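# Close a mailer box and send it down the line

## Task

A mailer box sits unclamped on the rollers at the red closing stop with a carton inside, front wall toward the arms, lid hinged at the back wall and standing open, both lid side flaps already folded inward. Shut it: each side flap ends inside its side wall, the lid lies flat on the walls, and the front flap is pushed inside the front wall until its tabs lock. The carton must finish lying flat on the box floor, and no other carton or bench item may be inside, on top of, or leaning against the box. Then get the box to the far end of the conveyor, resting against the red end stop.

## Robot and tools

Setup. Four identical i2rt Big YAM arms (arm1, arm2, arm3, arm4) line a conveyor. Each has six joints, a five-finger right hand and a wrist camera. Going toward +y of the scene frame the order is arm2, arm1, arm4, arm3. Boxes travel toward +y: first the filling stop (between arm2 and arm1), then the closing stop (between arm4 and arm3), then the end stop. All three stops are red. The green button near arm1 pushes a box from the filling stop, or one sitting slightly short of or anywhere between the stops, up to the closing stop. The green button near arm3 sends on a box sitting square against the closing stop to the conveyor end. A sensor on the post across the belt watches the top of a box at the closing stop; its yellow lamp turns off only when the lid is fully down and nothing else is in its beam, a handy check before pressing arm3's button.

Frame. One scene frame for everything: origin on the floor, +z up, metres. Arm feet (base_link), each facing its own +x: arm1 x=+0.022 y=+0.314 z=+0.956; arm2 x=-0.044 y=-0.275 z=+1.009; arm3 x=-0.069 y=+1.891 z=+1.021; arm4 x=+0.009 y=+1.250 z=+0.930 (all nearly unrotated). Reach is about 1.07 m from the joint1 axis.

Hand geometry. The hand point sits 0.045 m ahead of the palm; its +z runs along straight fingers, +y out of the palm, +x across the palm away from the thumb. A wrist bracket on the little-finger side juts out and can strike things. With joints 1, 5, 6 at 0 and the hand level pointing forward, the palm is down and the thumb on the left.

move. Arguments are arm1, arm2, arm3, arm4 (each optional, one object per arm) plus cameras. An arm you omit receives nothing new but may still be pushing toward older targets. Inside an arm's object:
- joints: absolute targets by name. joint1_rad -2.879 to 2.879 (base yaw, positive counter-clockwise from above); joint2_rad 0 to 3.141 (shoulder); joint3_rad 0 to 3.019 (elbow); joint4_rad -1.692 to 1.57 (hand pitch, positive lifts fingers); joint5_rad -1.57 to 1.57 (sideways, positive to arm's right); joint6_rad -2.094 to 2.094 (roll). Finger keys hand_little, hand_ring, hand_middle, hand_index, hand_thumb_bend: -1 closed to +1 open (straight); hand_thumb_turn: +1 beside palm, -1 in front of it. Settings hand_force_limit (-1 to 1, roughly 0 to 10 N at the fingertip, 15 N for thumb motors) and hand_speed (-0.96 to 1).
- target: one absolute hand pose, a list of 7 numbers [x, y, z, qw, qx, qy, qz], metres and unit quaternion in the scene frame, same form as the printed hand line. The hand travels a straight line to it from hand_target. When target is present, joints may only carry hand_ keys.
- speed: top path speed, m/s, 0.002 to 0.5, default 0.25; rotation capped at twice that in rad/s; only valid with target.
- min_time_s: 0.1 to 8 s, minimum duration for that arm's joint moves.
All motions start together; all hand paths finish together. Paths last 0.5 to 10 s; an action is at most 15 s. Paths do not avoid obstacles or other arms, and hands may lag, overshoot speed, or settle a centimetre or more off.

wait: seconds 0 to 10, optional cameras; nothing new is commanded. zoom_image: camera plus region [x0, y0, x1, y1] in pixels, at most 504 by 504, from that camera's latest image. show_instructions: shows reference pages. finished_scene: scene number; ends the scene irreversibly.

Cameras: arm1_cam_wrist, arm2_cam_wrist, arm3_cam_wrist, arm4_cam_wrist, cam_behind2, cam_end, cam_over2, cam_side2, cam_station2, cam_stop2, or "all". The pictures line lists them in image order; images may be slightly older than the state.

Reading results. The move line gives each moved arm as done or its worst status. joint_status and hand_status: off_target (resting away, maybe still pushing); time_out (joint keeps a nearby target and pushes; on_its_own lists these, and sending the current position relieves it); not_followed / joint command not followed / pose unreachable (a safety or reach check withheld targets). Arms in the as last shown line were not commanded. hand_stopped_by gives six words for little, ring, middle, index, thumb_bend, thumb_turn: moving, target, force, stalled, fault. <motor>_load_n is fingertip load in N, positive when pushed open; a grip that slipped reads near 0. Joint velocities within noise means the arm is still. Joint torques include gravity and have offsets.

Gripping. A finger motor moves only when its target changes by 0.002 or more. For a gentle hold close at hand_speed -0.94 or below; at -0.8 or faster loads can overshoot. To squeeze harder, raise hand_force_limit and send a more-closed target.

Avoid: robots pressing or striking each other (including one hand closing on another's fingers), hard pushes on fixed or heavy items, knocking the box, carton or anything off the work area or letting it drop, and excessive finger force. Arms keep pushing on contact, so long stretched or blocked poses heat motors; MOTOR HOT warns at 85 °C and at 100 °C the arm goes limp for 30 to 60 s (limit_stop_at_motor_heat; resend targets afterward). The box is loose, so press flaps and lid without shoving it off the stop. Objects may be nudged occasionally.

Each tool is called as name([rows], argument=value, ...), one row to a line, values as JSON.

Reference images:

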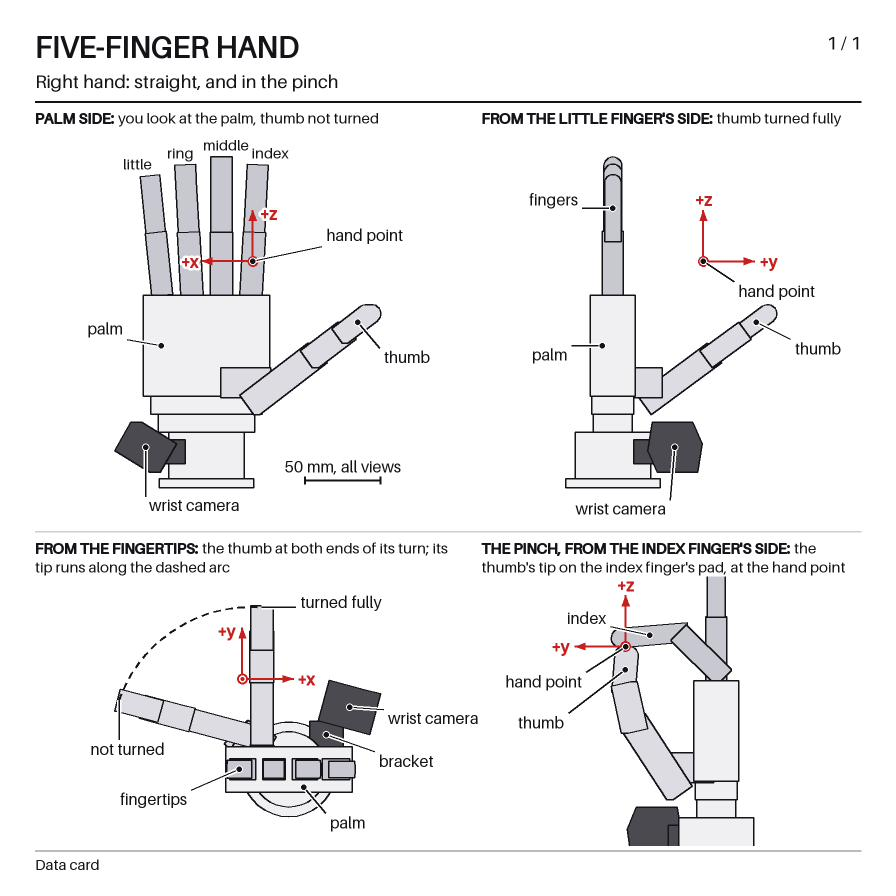

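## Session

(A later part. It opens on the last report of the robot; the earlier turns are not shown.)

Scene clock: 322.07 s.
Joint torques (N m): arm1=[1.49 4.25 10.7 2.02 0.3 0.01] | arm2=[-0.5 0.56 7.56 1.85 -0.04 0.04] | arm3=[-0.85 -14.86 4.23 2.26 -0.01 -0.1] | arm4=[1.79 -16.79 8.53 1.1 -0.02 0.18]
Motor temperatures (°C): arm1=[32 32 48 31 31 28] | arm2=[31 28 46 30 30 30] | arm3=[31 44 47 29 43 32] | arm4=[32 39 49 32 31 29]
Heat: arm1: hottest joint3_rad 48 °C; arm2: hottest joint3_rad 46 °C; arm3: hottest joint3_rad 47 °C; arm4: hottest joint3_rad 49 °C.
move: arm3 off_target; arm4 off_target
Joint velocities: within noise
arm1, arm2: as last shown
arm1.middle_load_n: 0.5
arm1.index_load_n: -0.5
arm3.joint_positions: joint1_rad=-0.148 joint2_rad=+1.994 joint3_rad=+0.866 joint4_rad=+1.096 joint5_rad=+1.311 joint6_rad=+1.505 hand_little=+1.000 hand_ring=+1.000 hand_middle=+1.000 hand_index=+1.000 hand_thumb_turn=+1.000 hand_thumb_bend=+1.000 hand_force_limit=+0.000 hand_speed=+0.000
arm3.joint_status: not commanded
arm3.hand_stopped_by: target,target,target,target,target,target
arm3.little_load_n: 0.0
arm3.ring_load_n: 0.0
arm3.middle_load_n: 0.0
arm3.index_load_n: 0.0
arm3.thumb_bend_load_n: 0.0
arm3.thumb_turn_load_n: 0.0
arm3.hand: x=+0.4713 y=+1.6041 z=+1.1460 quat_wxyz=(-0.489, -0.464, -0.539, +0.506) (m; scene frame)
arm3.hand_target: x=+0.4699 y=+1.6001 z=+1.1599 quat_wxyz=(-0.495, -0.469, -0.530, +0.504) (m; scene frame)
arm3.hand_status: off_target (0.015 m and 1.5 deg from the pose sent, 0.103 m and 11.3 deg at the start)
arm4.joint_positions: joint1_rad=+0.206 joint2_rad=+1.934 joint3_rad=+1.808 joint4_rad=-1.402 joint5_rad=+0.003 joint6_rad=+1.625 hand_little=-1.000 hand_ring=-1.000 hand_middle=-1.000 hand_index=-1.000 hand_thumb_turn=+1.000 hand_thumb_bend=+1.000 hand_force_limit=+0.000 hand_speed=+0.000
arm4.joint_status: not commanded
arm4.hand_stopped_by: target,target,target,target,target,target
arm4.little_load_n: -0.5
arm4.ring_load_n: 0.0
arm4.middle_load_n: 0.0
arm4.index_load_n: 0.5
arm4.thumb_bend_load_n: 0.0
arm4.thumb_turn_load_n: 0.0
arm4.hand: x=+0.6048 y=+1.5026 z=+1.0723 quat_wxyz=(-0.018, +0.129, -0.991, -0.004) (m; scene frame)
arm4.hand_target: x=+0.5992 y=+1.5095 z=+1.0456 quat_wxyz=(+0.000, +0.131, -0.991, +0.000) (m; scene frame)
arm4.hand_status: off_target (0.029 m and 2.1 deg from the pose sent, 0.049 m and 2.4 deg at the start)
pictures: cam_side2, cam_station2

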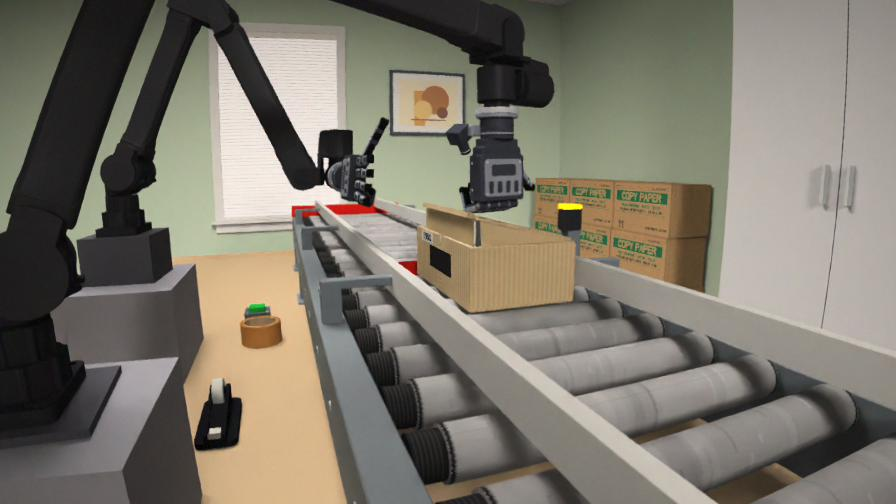

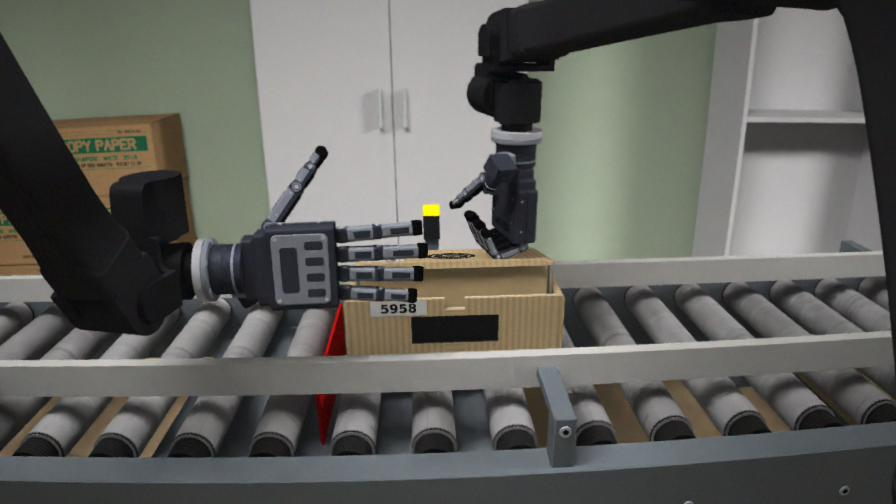

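move(arm3={"target": [0.33, 1.680, 1.200, 0.4956, 0.4685, 0.5296, -0.5044], "speed": 0.25}, arm4={"target": [0.60, 1.550, 1.085, 0, -0.1305, 0.9914, 0], "speed": 0.12})

move(arm4={"target": [0.588, 1.573, 1.030, 0, -0.1305, 0.9914, 0], "speed": 0.08}, cameras=["cam_side2","cam_station2"])

zoom_image(camera="cam_side2", region=[320, 130, 560, 310])

zoom_image(camera="cam_station2", region=[300, 180, 600, 380])

Scene clock: 328.63 s.
Joint torques (N m): arm1=[1.55 4.25 10.69 2 0.3 0.01] | arm2=[0.15 0.97 7.75 1.81 -0.03 0.01] | arm3=[-0.09 -8.35 3.89 2.04 0.07 -0.11] | arm4=[1.67 -17.9 15.6 -0.01 -0.18 0.19]
Motor temperatures (°C): arm1=[32 32 48 31 31 28] | arm2=[31 28 46 30 30 30] | arm3=[31 45 46 29 39 32] | arm4=[32 39 49 32 31 29]
Heat: arm1: hottest joint3_rad 48 °C; arm2: hottest joint3_rad 46 °C; arm3: hottest joint3_rad 46 °C; arm4: hottest joint3_rad 49 °C.
move: arm3 done; arm4 off_target
Joint velocities: within noise
arm1, arm2: as last shown
arm1.little_load_n: -0.5
arm1.middle_load_n: 0.0
arm1.index_load_n: 0.0
arm2.little_load_n: -0.5
arm3.joint_positions: joint1_rad=-0.009 joint2_rad=+1.636 joint3_rad=+0.436 joint4_rad=+1.175 joint5_rad=+1.458 joint6_rad=+1.504 hand_little=+1.000 hand_ring=+1.000 hand_middle=+1.000 hand_index=+1.000 hand_thumb_turn=+1.000 hand_thumb_bend=+1.000 hand_force_limit=+0.000 hand_speed=+0.000
arm3.joint_status: not commanded
arm3.hand_stopped_by: target,target,target,target,target,target
arm3.little_load_n: 0.0
arm3.ring_load_n: 0.0
arm3.middle_load_n: 0.0
arm3.index_load_n: 0.0
arm3.thumb_bend_load_n: 0.0
arm3.thumb_turn_load_n: 0.0
arm3.hand: x=+0.3283 y=+1.6784 z=+1.1931 quat_wxyz=(-0.490, -0.467, -0.534, +0.508) (m; scene frame)
arm3.hand_target: x=+0.3298 y=+1.6799 z=+1.1999 quat_wxyz=(-0.495, -0.469, -0.530, +0.504) (m; scene frame)
arm3.hand_status: done (0.007 m and 0.9 deg from the pose sent, 0.169 m and 1.4 deg at the start)
arm4.joint_positions: joint1_rad=+0.275 joint2_rad=+1.966 joint3_rad=+1.874 joint4_rad=-1.496 joint5_rad=+0.007 joint6_rad=+1.687 hand_little=-1.000 hand_ring=-1.000 hand_middle=-1.000 hand_index=-1.000 hand_thumb_turn=+1.000 hand_thumb_bend=+1.000 hand_force_limit=+0.000 hand_speed=+0.000
arm4.joint_status: not commanded
arm4.hand_stopped_by: target,target,target,target,target,target
arm4.little_load_n: -0.5
arm4.ring_load_n: 0.0
arm4.middle_load_n: 0.0
arm4.index_load_n: 0.0
arm4.thumb_bend_load_n: 0.0
arm4.thumb_turn_load_n: 0.0
arm4.hand: x=+0.5866 y=+1.5398 z=+1.0762 quat_wxyz=(+0.011, +0.133, -0.991, +0.004) (m; scene frame)
arm4.hand_target: x=+0.5992 y=+1.5497 z=+1.0850 quat_wxyz=(-0.001, +0.130, -0.991, +0.000) (m; scene frame)
arm4.hand_status: off_target (0.019 m and 1.4 deg from the pose sent, 0.049 m and 2.1 deg at the start)
pictures: none

Scene clock: 329.90 s.
Joint torques (N m): arm1=[1.49 4.25 10.67 2 0.3 0.01] | arm2=[-0.73 0.85 7.8 1.89 0.01 0.07] | arm3=[-0.15 -8.41 3.89 2.06 0.1 -0.11] | arm4=[1.79 -17.9 8.62 1.06 -0.13 0.18]
Motor temperatures (°C): arm1=[32 32 48 31 31 28] | arm2=[31 28 46 30 30 30] | arm3=[31 44 46 29 38 32] | arm4=[32 39 49 32 31 29]
Heat: arm1: hottest joint3_rad 48 °C; arm2: hottest joint3_rad 46 °C; arm3: hottest joint3_rad 46 °C; arm4: hottest joint3_rad 49 °C.
move: arm4 off_target
Joint velocities: within noise
arm1, arm2, arm3: as last shown
arm1.little_load_n: 0.0
arm2.little_load_n: 0.0
arm4.joint_positions: joint1_rad=+0.309 joint2_rad=+1.979 joint3_rad=+1.832 joint4_rad=-1.385 joint5_rad=+0.007 joint6_rad=+1.727 hand_little=-1.000 hand_ring=-1.000 hand_middle=-1.000 hand_index=-1.000 hand_thumb_turn=+1.000 hand_thumb_bend=+1.000 hand_force_limit=+0.000 hand_speed=+0.000
arm4.joint_status: not commanded
arm4.hand_stopped_by: target,target,target,target,target,target
arm4.little_load_n: -0.5
arm4.ring_load_n: 0.0
arm4.middle_load_n: 0.0
arm4.index_load_n: 0.0
arm4.thumb_bend_load_n: 0.0
arm4.thumb_turn_load_n: 0.0
arm4.hand: x=+0.5943 y=+1.5653 z=+1.0553 quat_wxyz=(-0.016, +0.129, -0.991, -0.004) (m; scene frame)
arm4.hand_target: x=+0.5873 y=+1.5724 z=+1.0303 quat_wxyz=(+0.000, +0.130, -0.991, +0.000) (m; scene frame)
arm4.hand_status: off_target (0.027 m and 1.9 deg from the pose sent, 0.057 m and 1.4 deg at the start)
pictures: cam_side2, cam_station2

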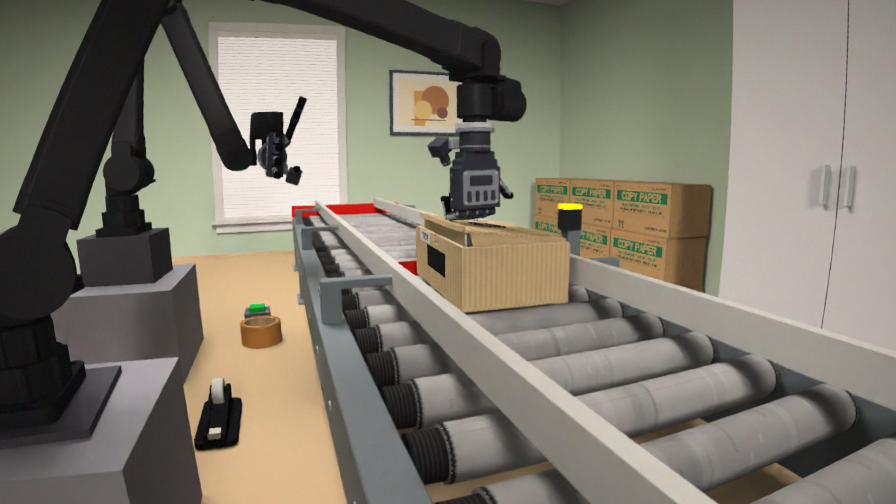

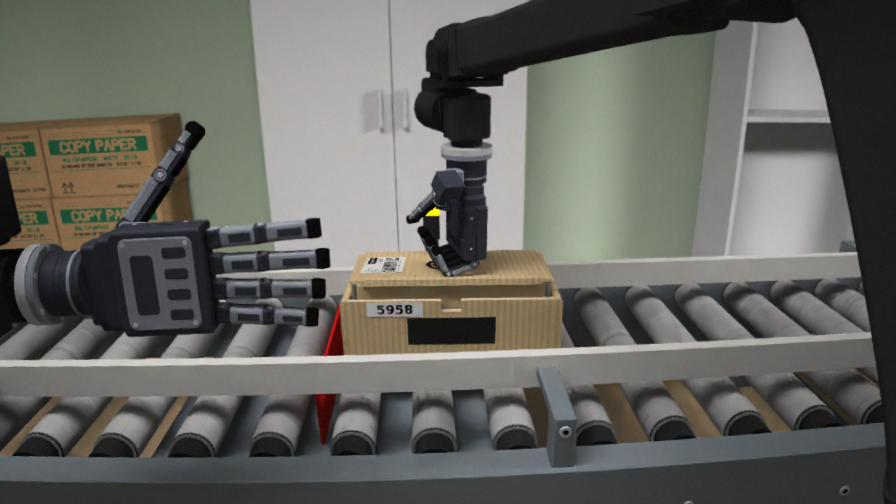

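Scaled by 2.100 from the camera's 896x504 image, which has a finer 1280x720 frame.

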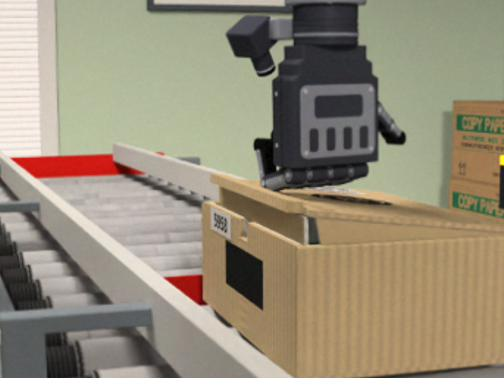

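Scaled by 1.680 from the camera's 896x504 image, which has a finer 1280x720 frame.

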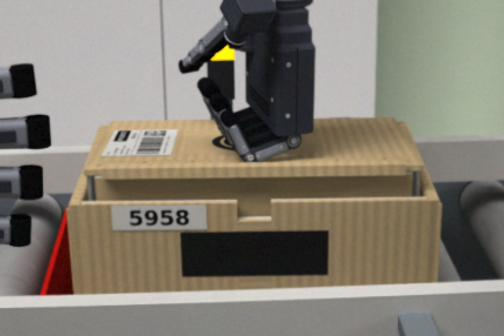

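move(arm4={"target": [0.588, 1.573, 0.990, 0, -0.1305, 0.9914, 0], "speed": 0.08}, cameras=["cam_side2","cam_station2"])

zoom_image(camera="cam_side2", region=[320, 130, 560, 310])

zoom_image(camera="cam_station2", region=[300, 180, 600, 380])

Scene clock: 334.17 s.
Joint torques (N m): arm1=[1.49 4.25 10.7 2.02 0.3 0.01] | arm2=[-0.56 1.38 7.83 1.85 0 0.01] | arm3=[-0.09 -8.35 3.88 2.04 0.1 -0.11] | arm4=[1.79 -15.68 6.9 1.96 -0.12 0.19]
Motor temperatures (°C): arm1=[32 32 48 31 31 28] | arm2=[31 28 46 30 30 30] | arm3=[30 44 46 29 37 32] | arm4=[32 39 49 32 31 29]
Heat: arm1: hottest joint3_rad 48 °C; arm2: hottest joint3_rad 46 °C; arm3: hottest joint3_rad 46 °C; arm4: hottest joint3_rad 49 °C.
move: arm4 off_target
Joint velocities: within noise
arm1, arm2, arm3: as last shown
arm4.joint_positions: joint1_rad=+0.309 joint2_rad=+1.979 joint3_rad=+1.780 joint4_rad=-1.313 joint5_rad=+0.006 joint6_rad=+1.727 hand_little=-1.000 hand_ring=-1.000 hand_middle=-1.000 hand_index=-1.000 hand_thumb_turn=+1.000 hand_thumb_bend=+1.000 hand_force_limit=+0.000 hand_speed=+0.000
arm4.joint_status: not commanded
arm4.hand_stopped_by: target,target,target,target,target,target
arm4.little_load_n: -3.0
arm4.ring_load_n: 0.0
arm4.middle_load_n: 0.0
arm4.index_load_n: 0.0
arm4.thumb_bend_load_n: 0.0
arm4.thumb_turn_load_n: 0.0
arm4.hand: x=+0.5959 y=+1.5664 z=+1.0370 quat_wxyz=(-0.026, +0.129, -0.991, -0.007) (m; scene frame)
arm4.hand_target: x=+0.5858 y=+1.5715 z=+0.9916 quat_wxyz=(+0.000, +0.130, -0.991, +0.000) (m; scene frame)
arm4.hand_status: off_target (0.048 m and 3.1 deg from the pose sent, 0.066 m and 1.9 deg at the start)
pictures: cam_side2, cam_station2

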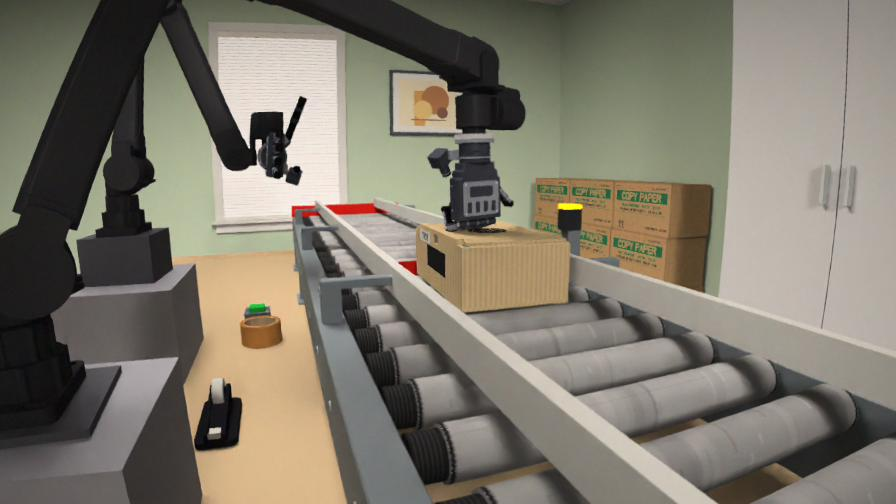

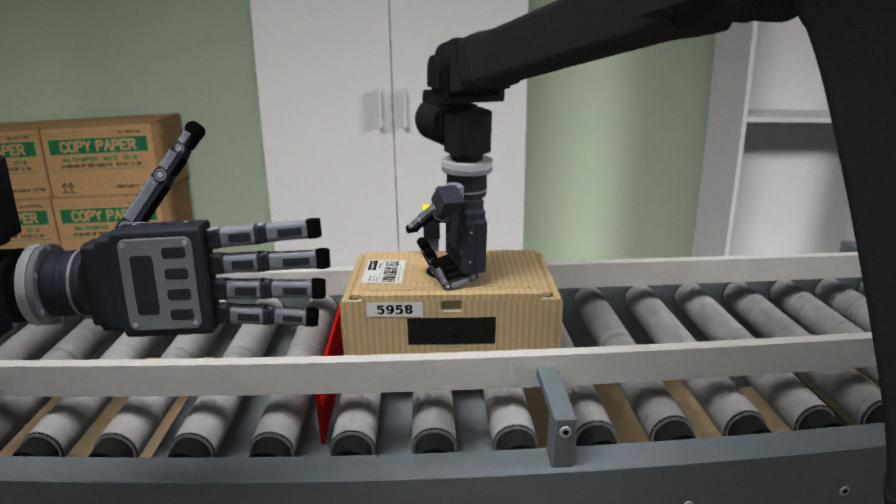

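Scaled by 2.100 from the camera's 896x504 image, which has a finer 1280x720 frame.

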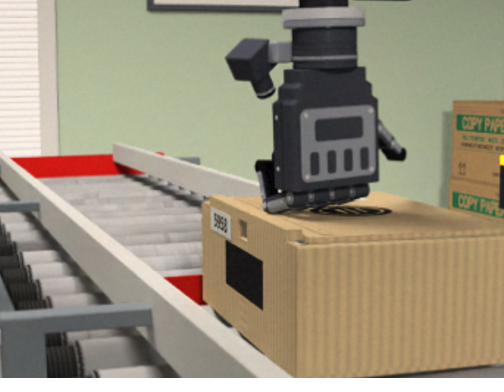

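Scaled by 1.680 from the camera's 896x504 image, which has a finer 1280x720 frame.

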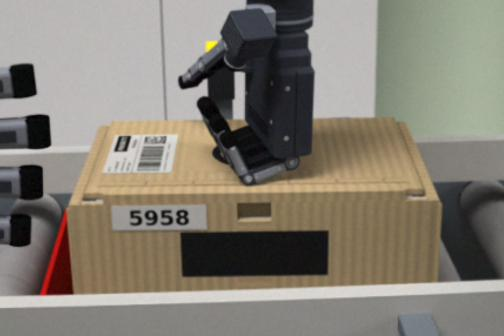

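move(arm4={"target": [0.575, 1.573, 0.955, 0, -0.1305, 0.9914, 0], "speed": 0.1}, cameras=["cam_side2","cam_station2"])

zoom_image(camera="cam_side2", region=[320, 130, 560, 310])

zoom_image(camera="cam_station2", region=[300, 180, 600, 380])

Scene clock: 338.90 s.
Joint torques (N m): arm1=[1.55 4.25 10.7 2 0.3 0.01] | arm2=[-0.21 0.32 7.86 2.03 0.01 0.01] | arm3=[-0.09 -8.35 3.89 2.06 0.1 -0.11] | arm4=[2.43 -11.46 4.92 1.74 -0.06 0.25]
Motor temperatures (°C): arm1=[32 32 48 31 31 28] | arm2=[31 28 47 30 30 30] | arm3=[30 43 45 29 35 32] | arm4=[32 39 49 32 31 29]
Heat: arm1: hottest joint3_rad 48 °C; arm2: hottest joint3_rad 47 °C; arm3: hottest joint3_rad 45 °C; arm4: hottest joint3_rad 49 °C.
move: arm4 off_target
Joint velocities: within noise
arm1, arm2, arm3: as last shown
arm4.joint_positions: joint1_rad=+0.309 joint2_rad=+1.927 joint3_rad=+1.695 joint4_rad=-1.210 joint5_rad=+0.006 joint6_rad=+1.728 hand_little=-1.000 hand_ring=-1.000 hand_middle=-1.000 hand_index=-1.000 hand_thumb_turn=+1.000 hand_thumb_bend=+1.000 hand_force_limit=+0.000 hand_speed=+0.000
arm4.joint_status: not commanded
arm4.hand_stopped_by: target,target,target,target,target,target
arm4.little_load_n: -5.5
arm4.ring_load_n: 0.0
arm4.middle_load_n: 0.0
arm4.index_load_n: 0.0
arm4.thumb_bend_load_n: 0.0
arm4.thumb_turn_load_n: 0.0
arm4.hand: x=+0.5947 y=+1.5659 z=+1.0394 quat_wxyz=(-0.059, +0.128, -0.990, -0.017) (m; scene frame)
arm4.hand_target: x=+0.5692 y=+1.5689 z=+0.9605 quat_wxyz=(+0.000, +0.131, -0.991, +0.001) (m; scene frame)
arm4.hand_status: off_target (0.087 m and 7.0 deg from the pose sent, 0.085 m and 3.1 deg at the start)
pictures: cam_side2, cam_station2

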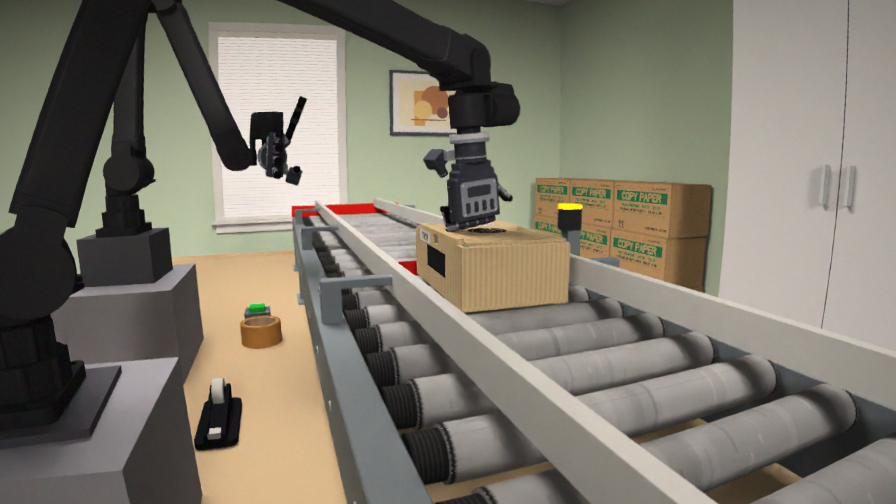

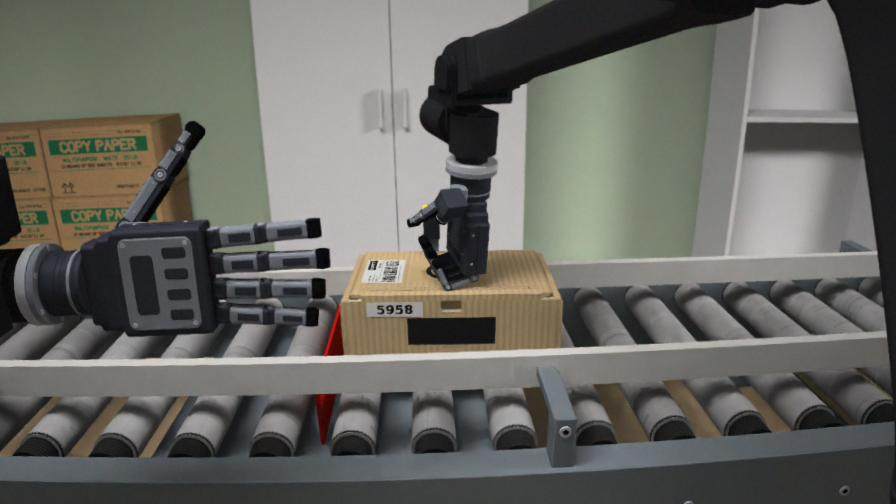

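Scaled by 2.100 from the camera's 896x504 image, which has a finer 1280x720 frame.

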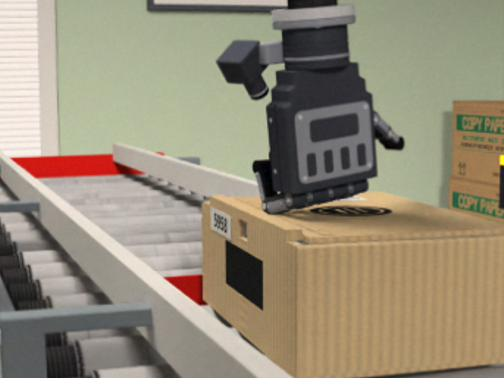

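Scaled by 1.680 from the camera's 896x504 image, which has a finer 1280x720 frame.

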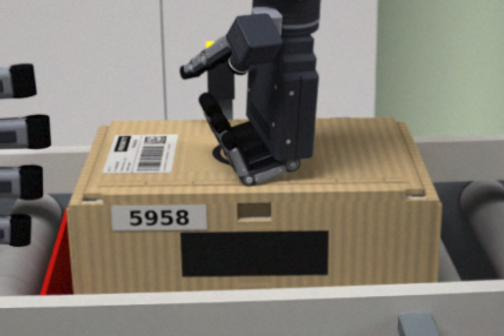

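move(arm4={"target": [0.585, 1.56, 1.160, 0, -0.1305, 0.9914, 0], "speed": 0.2})

move(arm4={"target": [0.38, 1.36, 1.28, 0, -0.1305, 0.9914, 0], "speed": 0.3}, cameras=["cam_side2","cam_station2","cam_over2","cam_behind2"])

zoom_image(camera="cam_side2", region=[400, 160, 600, 310])

zoom_image(camera="cam_station2", region=[300, 180, 600, 380])

Scene clock: 344.73 s.
Joint torques (N m): arm1=[1.49 4.31 10.69 2 0.31 0.01] | arm2=[-0.85 1.67 7.88 1.98 0.02 0.01] | arm3=[-0.09 -8.35 3.89 2.09 0.1 -0.11] | arm4=[0.38 -17.85 14.5 0.02 -0.16 -0.03]
Motor temperatures (°C): arm1=[32 32 48 31 31 28] | arm2=[31 28 47 30 30 30] | arm3=[30 43 45 29 34 32] | arm4=[32 39 49 32 31 29]
Heat: arm1: hottest joint3_rad 48 °C; arm2: hottest joint3_rad 47 °C; arm3: hottest joint3_rad 45 °C; arm4: hottest joint3_rad 49 °C.
move: arm4 off_target
Joint velocities: within noise
arm1, arm2, arm3: as last shown
arm4.joint_positions: joint1_rad=+0.310 joint2_rad=+1.943 joint3_rad=+2.043 joint4_rad=-1.676 joint5_rad=+0.007 joint6_rad=+1.735 hand_little=-1.000 hand_ring=-1.000 hand_middle=-1.000 hand_index=-1.000 hand_thumb_turn=+1.000 hand_thumb_bend=+1.000 hand_force_limit=+0.000 hand_speed=+0.000
arm4.joint_status: not commanded
arm4.hand_stopped_by: target,target,target,target,target,target
arm4.little_load_n: 0.0
arm4.ring_load_n: 0.0
arm4.middle_load_n: 0.0
arm4.index_load_n: 0.0
arm4.thumb_bend_load_n: 0.0
arm4.thumb_turn_load_n: 0.0
arm4.hand: x=+0.5757 y=+1.5570 z=+1.1550 quat_wxyz=(+0.005, +0.126, -0.992, +0.002) (m; scene frame)
arm4.hand_target: x=+0.5846 y=+1.5599 z=+1.1599 quat_wxyz=(-0.001, +0.130, -0.991, +0.000) (m; scene frame)
arm4.hand_status: off_target (0.011 m and 0.8 deg from the pose sent, 0.121 m and 7.0 deg at the start; a joint's target at an end of its range on 16 of 51 steps)
pictures: none

Scene clock: 346.70 s.
Joint torques (N m): arm1=[1.49 4.31 10.69 2 0.3 0.01] | arm2=[-0.62 0.97 7.68 1.95 -0.02 0.08] | arm3=[-0.09 -8.35 3.89 2.07 0.1 -0.11] | arm4=[0.26 -5.77 8.96 0.61 -0.19 0]
Motor temperatures (°C): arm1=[32 32 48 31 31 28] | arm2=[31 28 47 30 30 30] | arm3=[30 43 44 29 34 32] | arm4=[32 39 49 32 31 29]
Heat: arm1: hottest joint3_rad 48 °C; arm2: hottest joint3_rad 47 °C; arm3: hottest joint3_rad 44 °C; arm4: hottest joint3_rad 49 °C.
move: arm4 off_target
Joint velocities: within noise
arm1, arm2, arm3: as last shown
arm1.middle_load_n: -0.5
arm4.joint_positions: joint1_rad=+0.013 joint2_rad=+1.191 joint3_rad=+1.489 joint4_rad=-1.680 joint5_rad=-0.020 joint6_rad=+1.438 hand_little=-1.000 hand_ring=-1.000 hand_middle=-1.000 hand_index=-1.000 hand_thumb_turn=+1.000 hand_thumb_bend=+1.000 hand_force_limit=+0.000 hand_speed=+0.000
arm4.joint_status: not commanded
arm4.hand_stopped_by: target,target,target,target,target,target
arm4.little_load_n: 0.5
arm4.ring_load_n: 0.0
arm4.middle_load_n: 0.0
arm4.index_load_n: 0.0
arm4.thumb_bend_load_n: 0.0
arm4.thumb_turn_load_n: 0.0
arm4.hand: x=+0.3824 y=+1.3613 z=+1.2894 quat_wxyz=(-0.091, +0.127, -0.988, -0.011) (m; scene frame)
arm4.hand_target: x=+0.3800 y=+1.3601 z=+1.2794 quat_wxyz=(-0.077, +0.130, -0.988, -0.011) (m; scene frame)
arm4.hand_status: off_target (0.010 m and 10.5 deg from the pose sent, 0.304 m and 0.8 deg at the start; a joint's target at an end of its range on 45 of 59 steps)
pictures: cam_behind2, cam_over2, cam_side2, cam_station2

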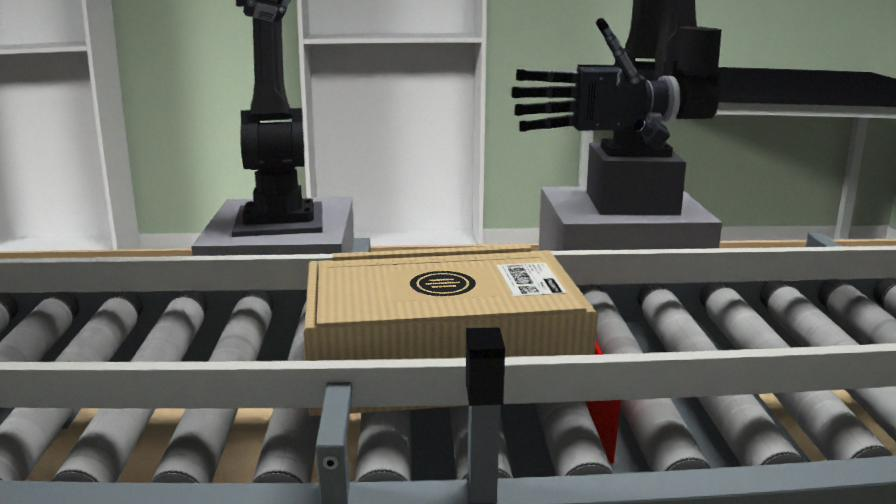

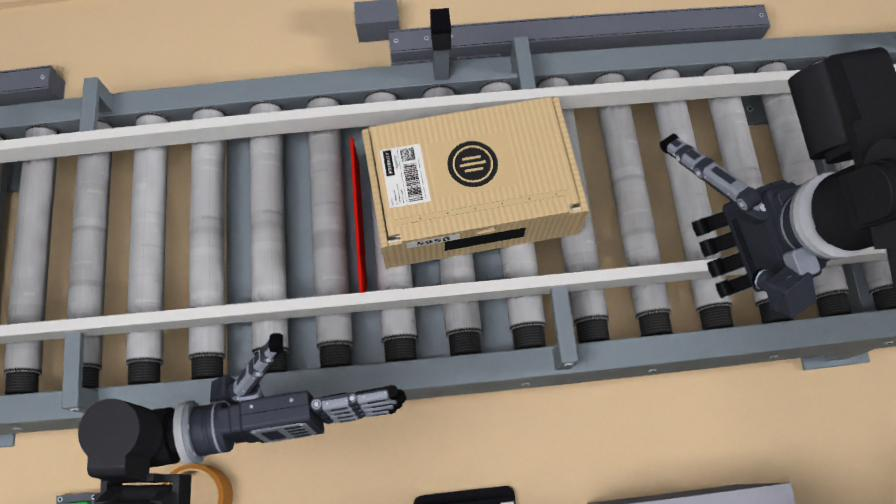

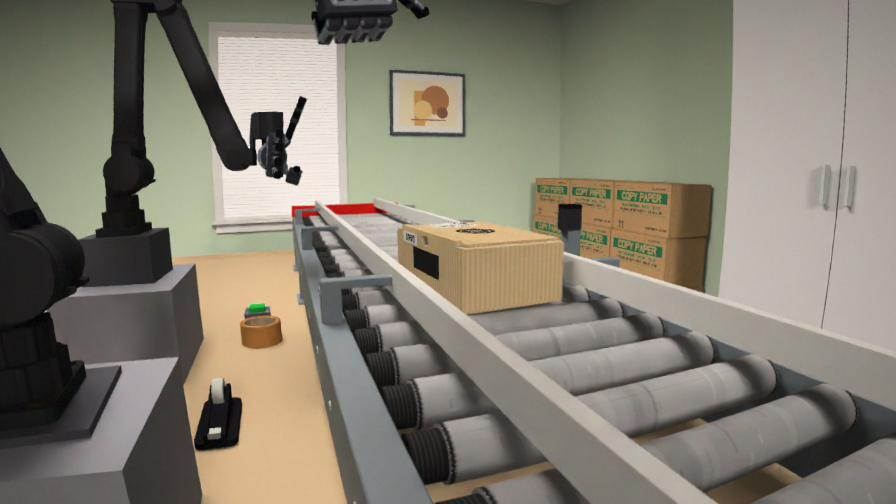

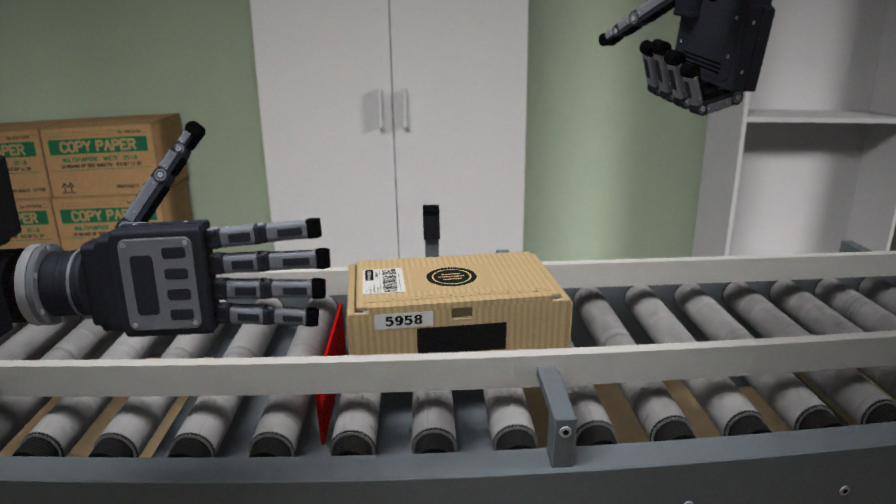

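Scaled by 2.520 from the camera's 896x504 image, which has a finer 1280x720 frame.

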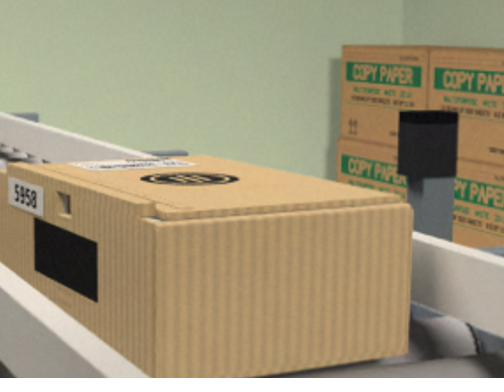

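Scaled by 1.680 from the camera's 896x504 image, which has a finer 1280x720 frame.

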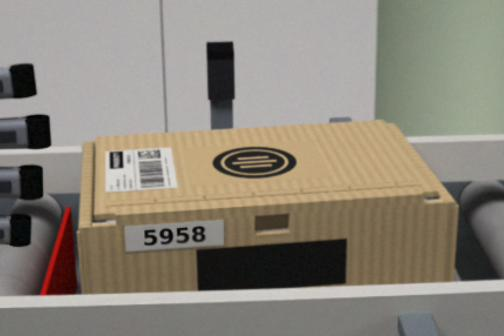

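move(arm3={"target": [0.33, 1.640, 1.080, 0.3954, -0.5862, 0.5862, -0.3954], "speed": 0.35})

move(arm3={"target": [0.38, 1.615, 0.995, 0.3954, -0.5862, 0.5862, -0.3954], "speed": 0.2}, cameras=["cam_side2","cam_over2"])

zoom_image(camera="cam_side2", region=[320, 130, 560, 310])

Scene clock: 357.77 s.
Joint torques (N m): arm1=[1.49 4.25 10.69 2 0.3 0] | arm2=[-0.73 0.62 7.61 2.02 -0.04 0.07] | arm3=[0.15 -10.11 8.72 1.39 -0.32 -0.11] | arm4=[0.21 -6.01 8.91 0.62 -0.19 -0.02]
Motor temperatures (°C): arm1=[32 32 48 31 31 28] | arm2=[30 28 47 30 30 30] | arm3=[30 42 43 29 33 32] | arm4=[32 38 48 32 31 29]
Heat: arm1: hottest joint3_rad 48 °C; arm2: hottest joint3_rad 47 °C; arm3: hottest joint3_rad 43 °C; arm4: hottest joint3_rad 48 °C.
move: arm3 off_target
Joint velocities: within noise
arm1.joint_positions: joint1_rad=+0.146 joint2_rad=+0.638 joint3_rad=+1.447 joint4_rad=-1.211 joint5_rad=+0.121 joint6_rad=-1.223 hand_little=+1.000 hand_ring=+1.000 hand_middle=+1.000 hand_index=+1.000 hand_thumb_turn=+1.000 hand_thumb_bend=+1.000 hand_force_limit=+0.000 hand_speed=-0.800
arm1.joint_status: not commanded
arm1.hand_stopped_by: target,target,target,target,target,target
arm1.little_load_n: 0.0
arm1.ring_load_n: -0.5
arm1.middle_load_n: 0.0
arm1.index_load_n: 0.0
arm1.thumb_bend_load_n: 0.0
arm1.thumb_turn_load_n: 0.0
arm1.hand: x=+0.2763 y=+0.2789 z=+1.4931 quat_wxyz=(-0.096, +0.827, -0.113, +0.542) (m; scene frame)
arm1.hand_target: x=+0.2742 y=+0.2784 z=+1.5065 quat_wxyz=(-0.100, +0.818, -0.113, +0.555) (m; scene frame)
arm1.hand_status: not commanded
arm2.joint_positions: joint1_rad=-0.143 joint2_rad=+0.629 joint3_rad=+1.377 joint4_rad=-1.236 joint5_rad=-0.055 joint6_rad=-1.030 hand_little=+1.000 hand_ring=+1.000 hand_middle=+1.000 hand_index=+1.000 hand_thumb_turn=+1.000 hand_thumb_bend=+1.000 hand_force_limit=+0.000 hand_speed=-0.800
arm2.joint_status: not commanded
arm2.hand_stopped_by: target,target,target,target,target,target
arm2.little_load_n: 0.0
arm2.ring_load_n: 0.0
arm2.middle_load_n: 0.0
arm2.index_load_n: 0.0
arm2.thumb_bend_load_n: 0.0
arm2.thumb_turn_load_n: 0.0
arm2.hand: x=+0.1904 y=-0.3606 z=+1.4990 quat_wxyz=(-0.100, +0.797, -0.316, +0.505) (m; scene frame)
arm2.hand_target: x=+0.1895 y=-0.3604 z=+1.5107 quat_wxyz=(-0.101, +0.791, -0.313, +0.516) (m; scene frame)
arm2.hand_status: not commanded
arm3.joint_positions: joint1_rad=-0.812 joint2_rad=+1.504 joint3_rad=+0.590 joint4_rad=+0.298 joint5_rad=-0.774 joint6_rad=-0.400 hand_little=+1.000 hand_ring=+1.000 hand_middle=+1.000 hand_index=+1.000 hand_thumb_turn=+1.000 hand_thumb_bend=+1.000 hand_force_limit=+0.000 hand_speed=+0.000
arm3.joint_status: not commanded
arm3.hand_stopped_by: target,target,target,target,target,target
arm3.little_load_n: 0.0
arm3.ring_load_n: 0.0
arm3.middle_load_n: 0.0
arm3.index_load_n: 0.0
arm3.thumb_bend_load_n: 0.0
arm3.thumb_turn_load_n: -0.5
arm3.hand: x=+0.3145 y=+1.6540 z=+1.0560 quat_wxyz=(-0.398, +0.578, -0.609, +0.370) (m; scene frame)
arm3.hand_target: x=+0.3292 y=+1.6409 z=+1.0803 quat_wxyz=(-0.396, +0.586, -0.586, +0.395) (m; scene frame)
arm3.hand_status: off_target (0.032 m and 4.0 deg from the pose sent, 0.120 m and 128.6 deg at the start; a joint's target at an end of its range on 34 of 127 steps)
arm4: as last shown
arm4.little_load_n: 0.0
arm4.hand_target: x=+0.3801 y=+1.3601 z=+1.2794 quat_wxyz=(-0.077, +0.130, -0.988, -0.011) (m; scene frame)
pictures: none

Scene clock: 358.97 s.
Joint torques (N m): arm1=[1.55 4.31 10.69 2 0.3 0] | arm2=[-0.09 0.79 7.77 2.04 0.06 0.1] | arm3=[0.21 -11.81 6.75 2.52 -0.24 0.17] | arm4=[0.21 -6.01 8.91 0.59 -0.2 -0.03]
Motor temperatures (°C): arm1=[32 32 48 31 31 28] | arm2=[30 28 47 30 30 30] | arm3=[30 42 43 29 33 32] | arm4=[32 37 48 32 31 29]
Heat: arm1: hottest joint3_rad 48 °C; arm2: hottest joint3_rad 47 °C; arm3: hottest joint3_rad 43 °C; arm4: hottest joint3_rad 48 °C.
move: arm3 off_target
Joint velocities: within noise
arm1, arm2, arm4: as last shown
arm1.ring_load_n: 0.0
arm1.index_load_n: -0.5
arm2.little_load_n: 0.5
arm3.joint_positions: joint1_rad=-0.761 joint2_rad=+1.832 joint3_rad=+0.701 joint4_rad=+0.537 joint5_rad=-0.734 joint6_rad=-0.396 hand_little=+1.000 hand_ring=+1.000 hand_middle=+1.000 hand_index=+1.000 hand_thumb_turn=+1.000 hand_thumb_bend=+1.000 hand_force_limit=+0.000 hand_speed=+0.000
arm3.joint_status: not commanded
arm3.hand_stopped_by: target,target,target,target,target,target
arm3.little_load_n: -0.5
arm3.ring_load_n: 0.0
arm3.middle_load_n: 0.0
arm3.index_load_n: 0.0
arm3.thumb_bend_load_n: 0.0
arm3.thumb_turn_load_n: -0.5
arm3.hand: x=+0.3630 y=+1.6274 z=+0.9795 quat_wxyz=(-0.392, +0.588, -0.599, +0.375) (m; scene frame)
arm3.hand_target: x=+0.3794 y=+1.6155 z=+0.9957 quat_wxyz=(-0.396, +0.586, -0.586, +0.395) (m; scene frame)
arm3.hand_status: off_target (0.026 m and 2.8 deg from the pose sent, 0.098 m and 4.0 deg at the start)
arm4.index_load_n: 0.5
pictures: cam_over2, cam_side2

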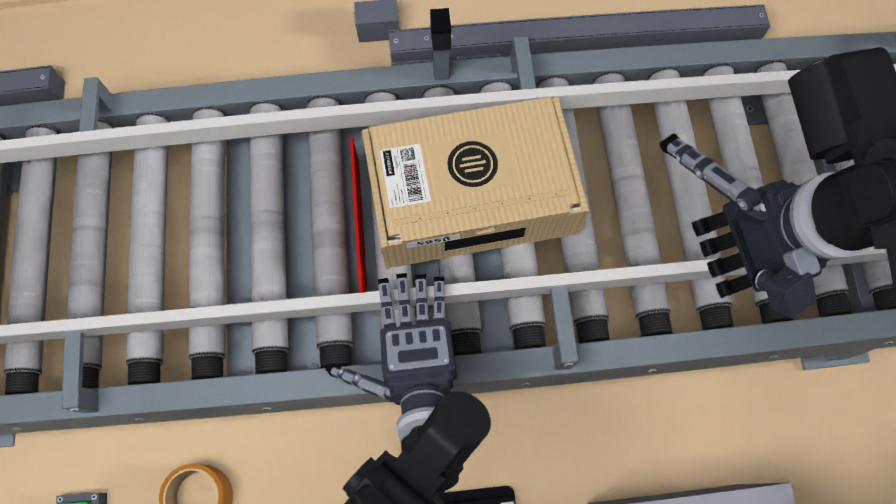

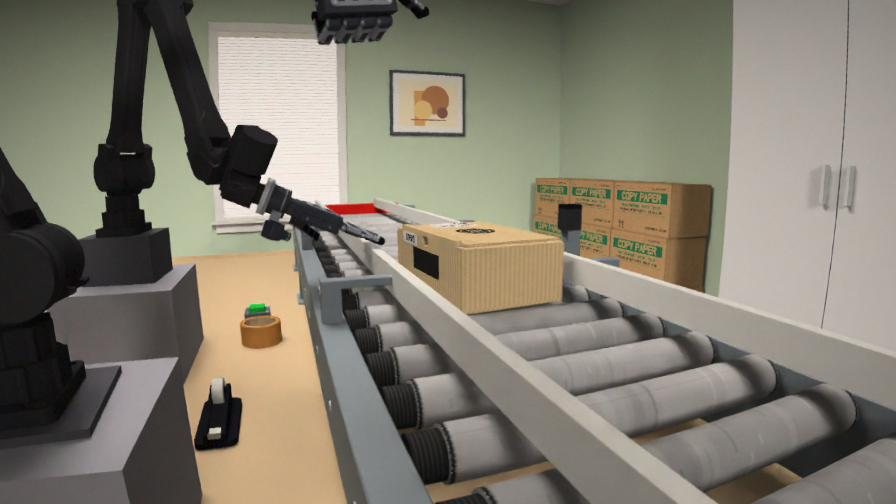

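Scaled by 2.100 from the camera's 896x504 image, which has a finer 1280x720 frame.

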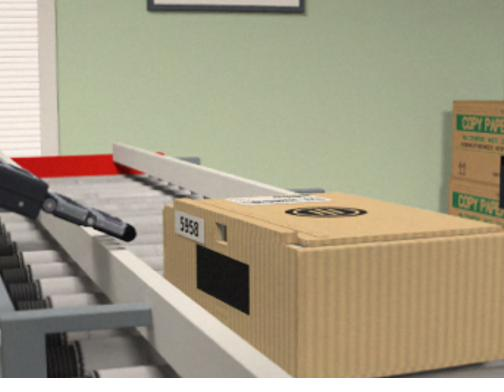

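move(arm3={"target": [0.455, 1.615, 0.990, 0.3954, -0.5862, 0.5862, -0.3954], "speed": 0.1}, cameras=["cam_side2","cam_over2","cam_stop2"])

zoom_image(camera="cam_side2", region=[320, 130, 560, 310])

Scene clock: 362.73 s.
Joint torques (N m): arm1=[1.49 4.25 10.7 2 0.3 0.01] | arm2=[-0.38 1.14 7.66 1.95 -0.02 0.09] | arm3=[0.5 -11.58 8.4 2.21 0.12 0.16] | arm4=[0.26 -5.95 8.91 0.61 -0.2 -0.02]
Motor temperatures (°C): arm1=[32 32 48 31 31 28] | arm2=[30 28 47 30 30 30] | arm3=[30 42 43 29 33 32] | arm4=[32 37 48 32 31 29]
Heat: arm1: hottest joint3_rad 48 °C; arm2: hottest joint3_rad 47 °C; arm3: hottest joint3_rad 43 °C; arm4: hottest joint3_rad 48 °C.
move: arm3 off_target
Joint velocities: within noise
arm1, arm2, arm4: as last shown
arm1.index_load_n: 0.0
arm2.little_load_n: 0.0
arm2.index_load_n: -0.5
arm3.joint_positions: joint1_rad=-0.653 joint2_rad=+1.908 joint3_rad=+0.841 joint4_rad=+0.539 joint5_rad=-0.643 joint6_rad=-0.324 hand_little=+1.000 hand_ring=+1.000 hand_middle=+1.000 hand_index=+1.000 hand_thumb_turn=+1.000 hand_thumb_bend=+1.000 hand_force_limit=+0.000 hand_speed=+0.000
arm3.joint_status: not commanded
arm3.hand_stopped_by: target,target,target,target,target,target
arm3.little_load_n: 0.0
arm3.ring_load_n: 0.0
arm3.middle_load_n: 0.0
arm3.index_load_n: 0.0
arm3.thumb_bend_load_n: 0.0
arm3.thumb_turn_load_n: 0.0
arm3.hand: x=+0.4333 y=+1.6247 z=+0.9829 quat_wxyz=(-0.392, +0.589, -0.594, +0.383) (m; scene frame)
arm3.hand_target: x=+0.4539 y=+1.6157 z=+0.9907 quat_wxyz=(-0.396, +0.586, -0.586, +0.395) (m; scene frame)
arm3.hand_status: off_target (0.025 m and 1.7 deg from the pose sent, 0.094 m and 2.8 deg at the start)
arm4.index_load_n: 0.0
pictures: cam_over2, cam_side2, cam_stop2

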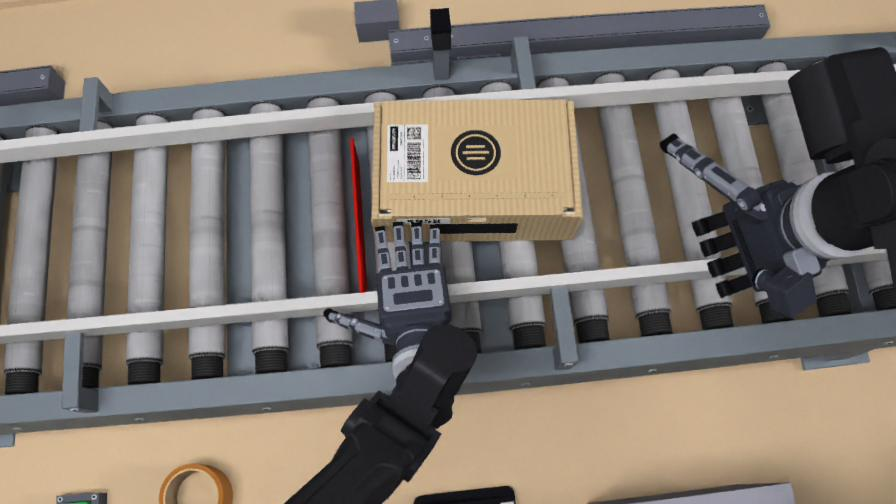

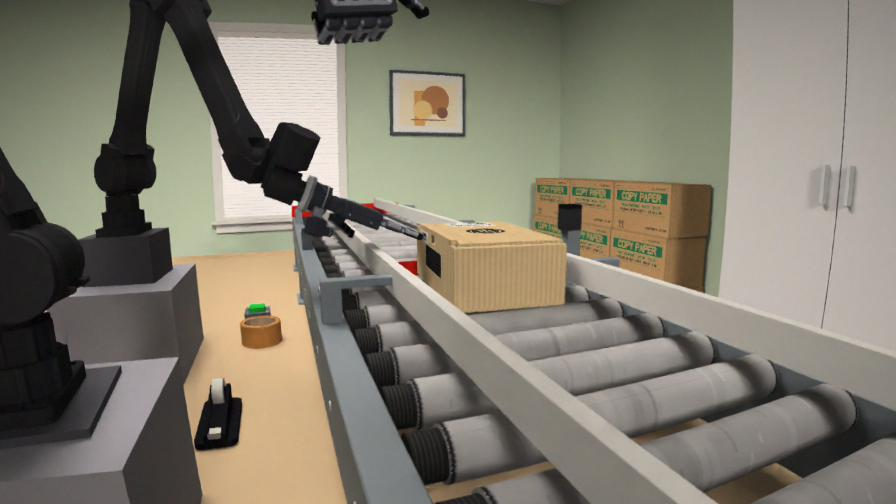

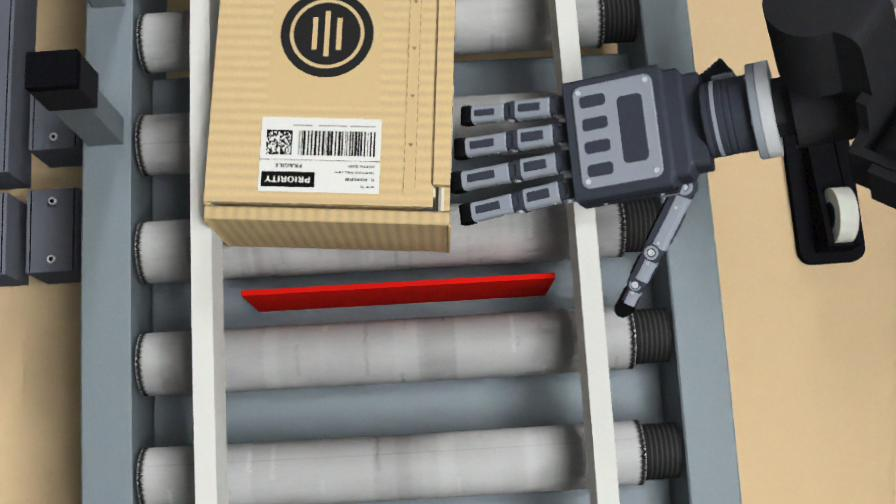

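Scaled by 2.100 from the camera's 896x504 image, which has a finer 1280x720 frame.

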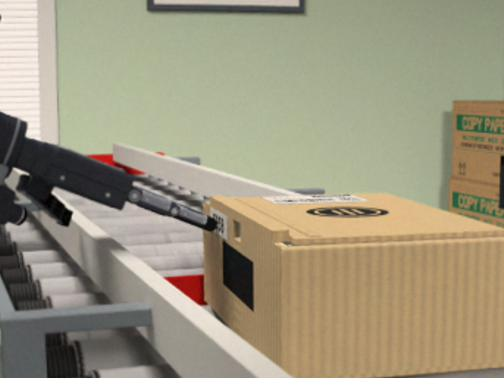

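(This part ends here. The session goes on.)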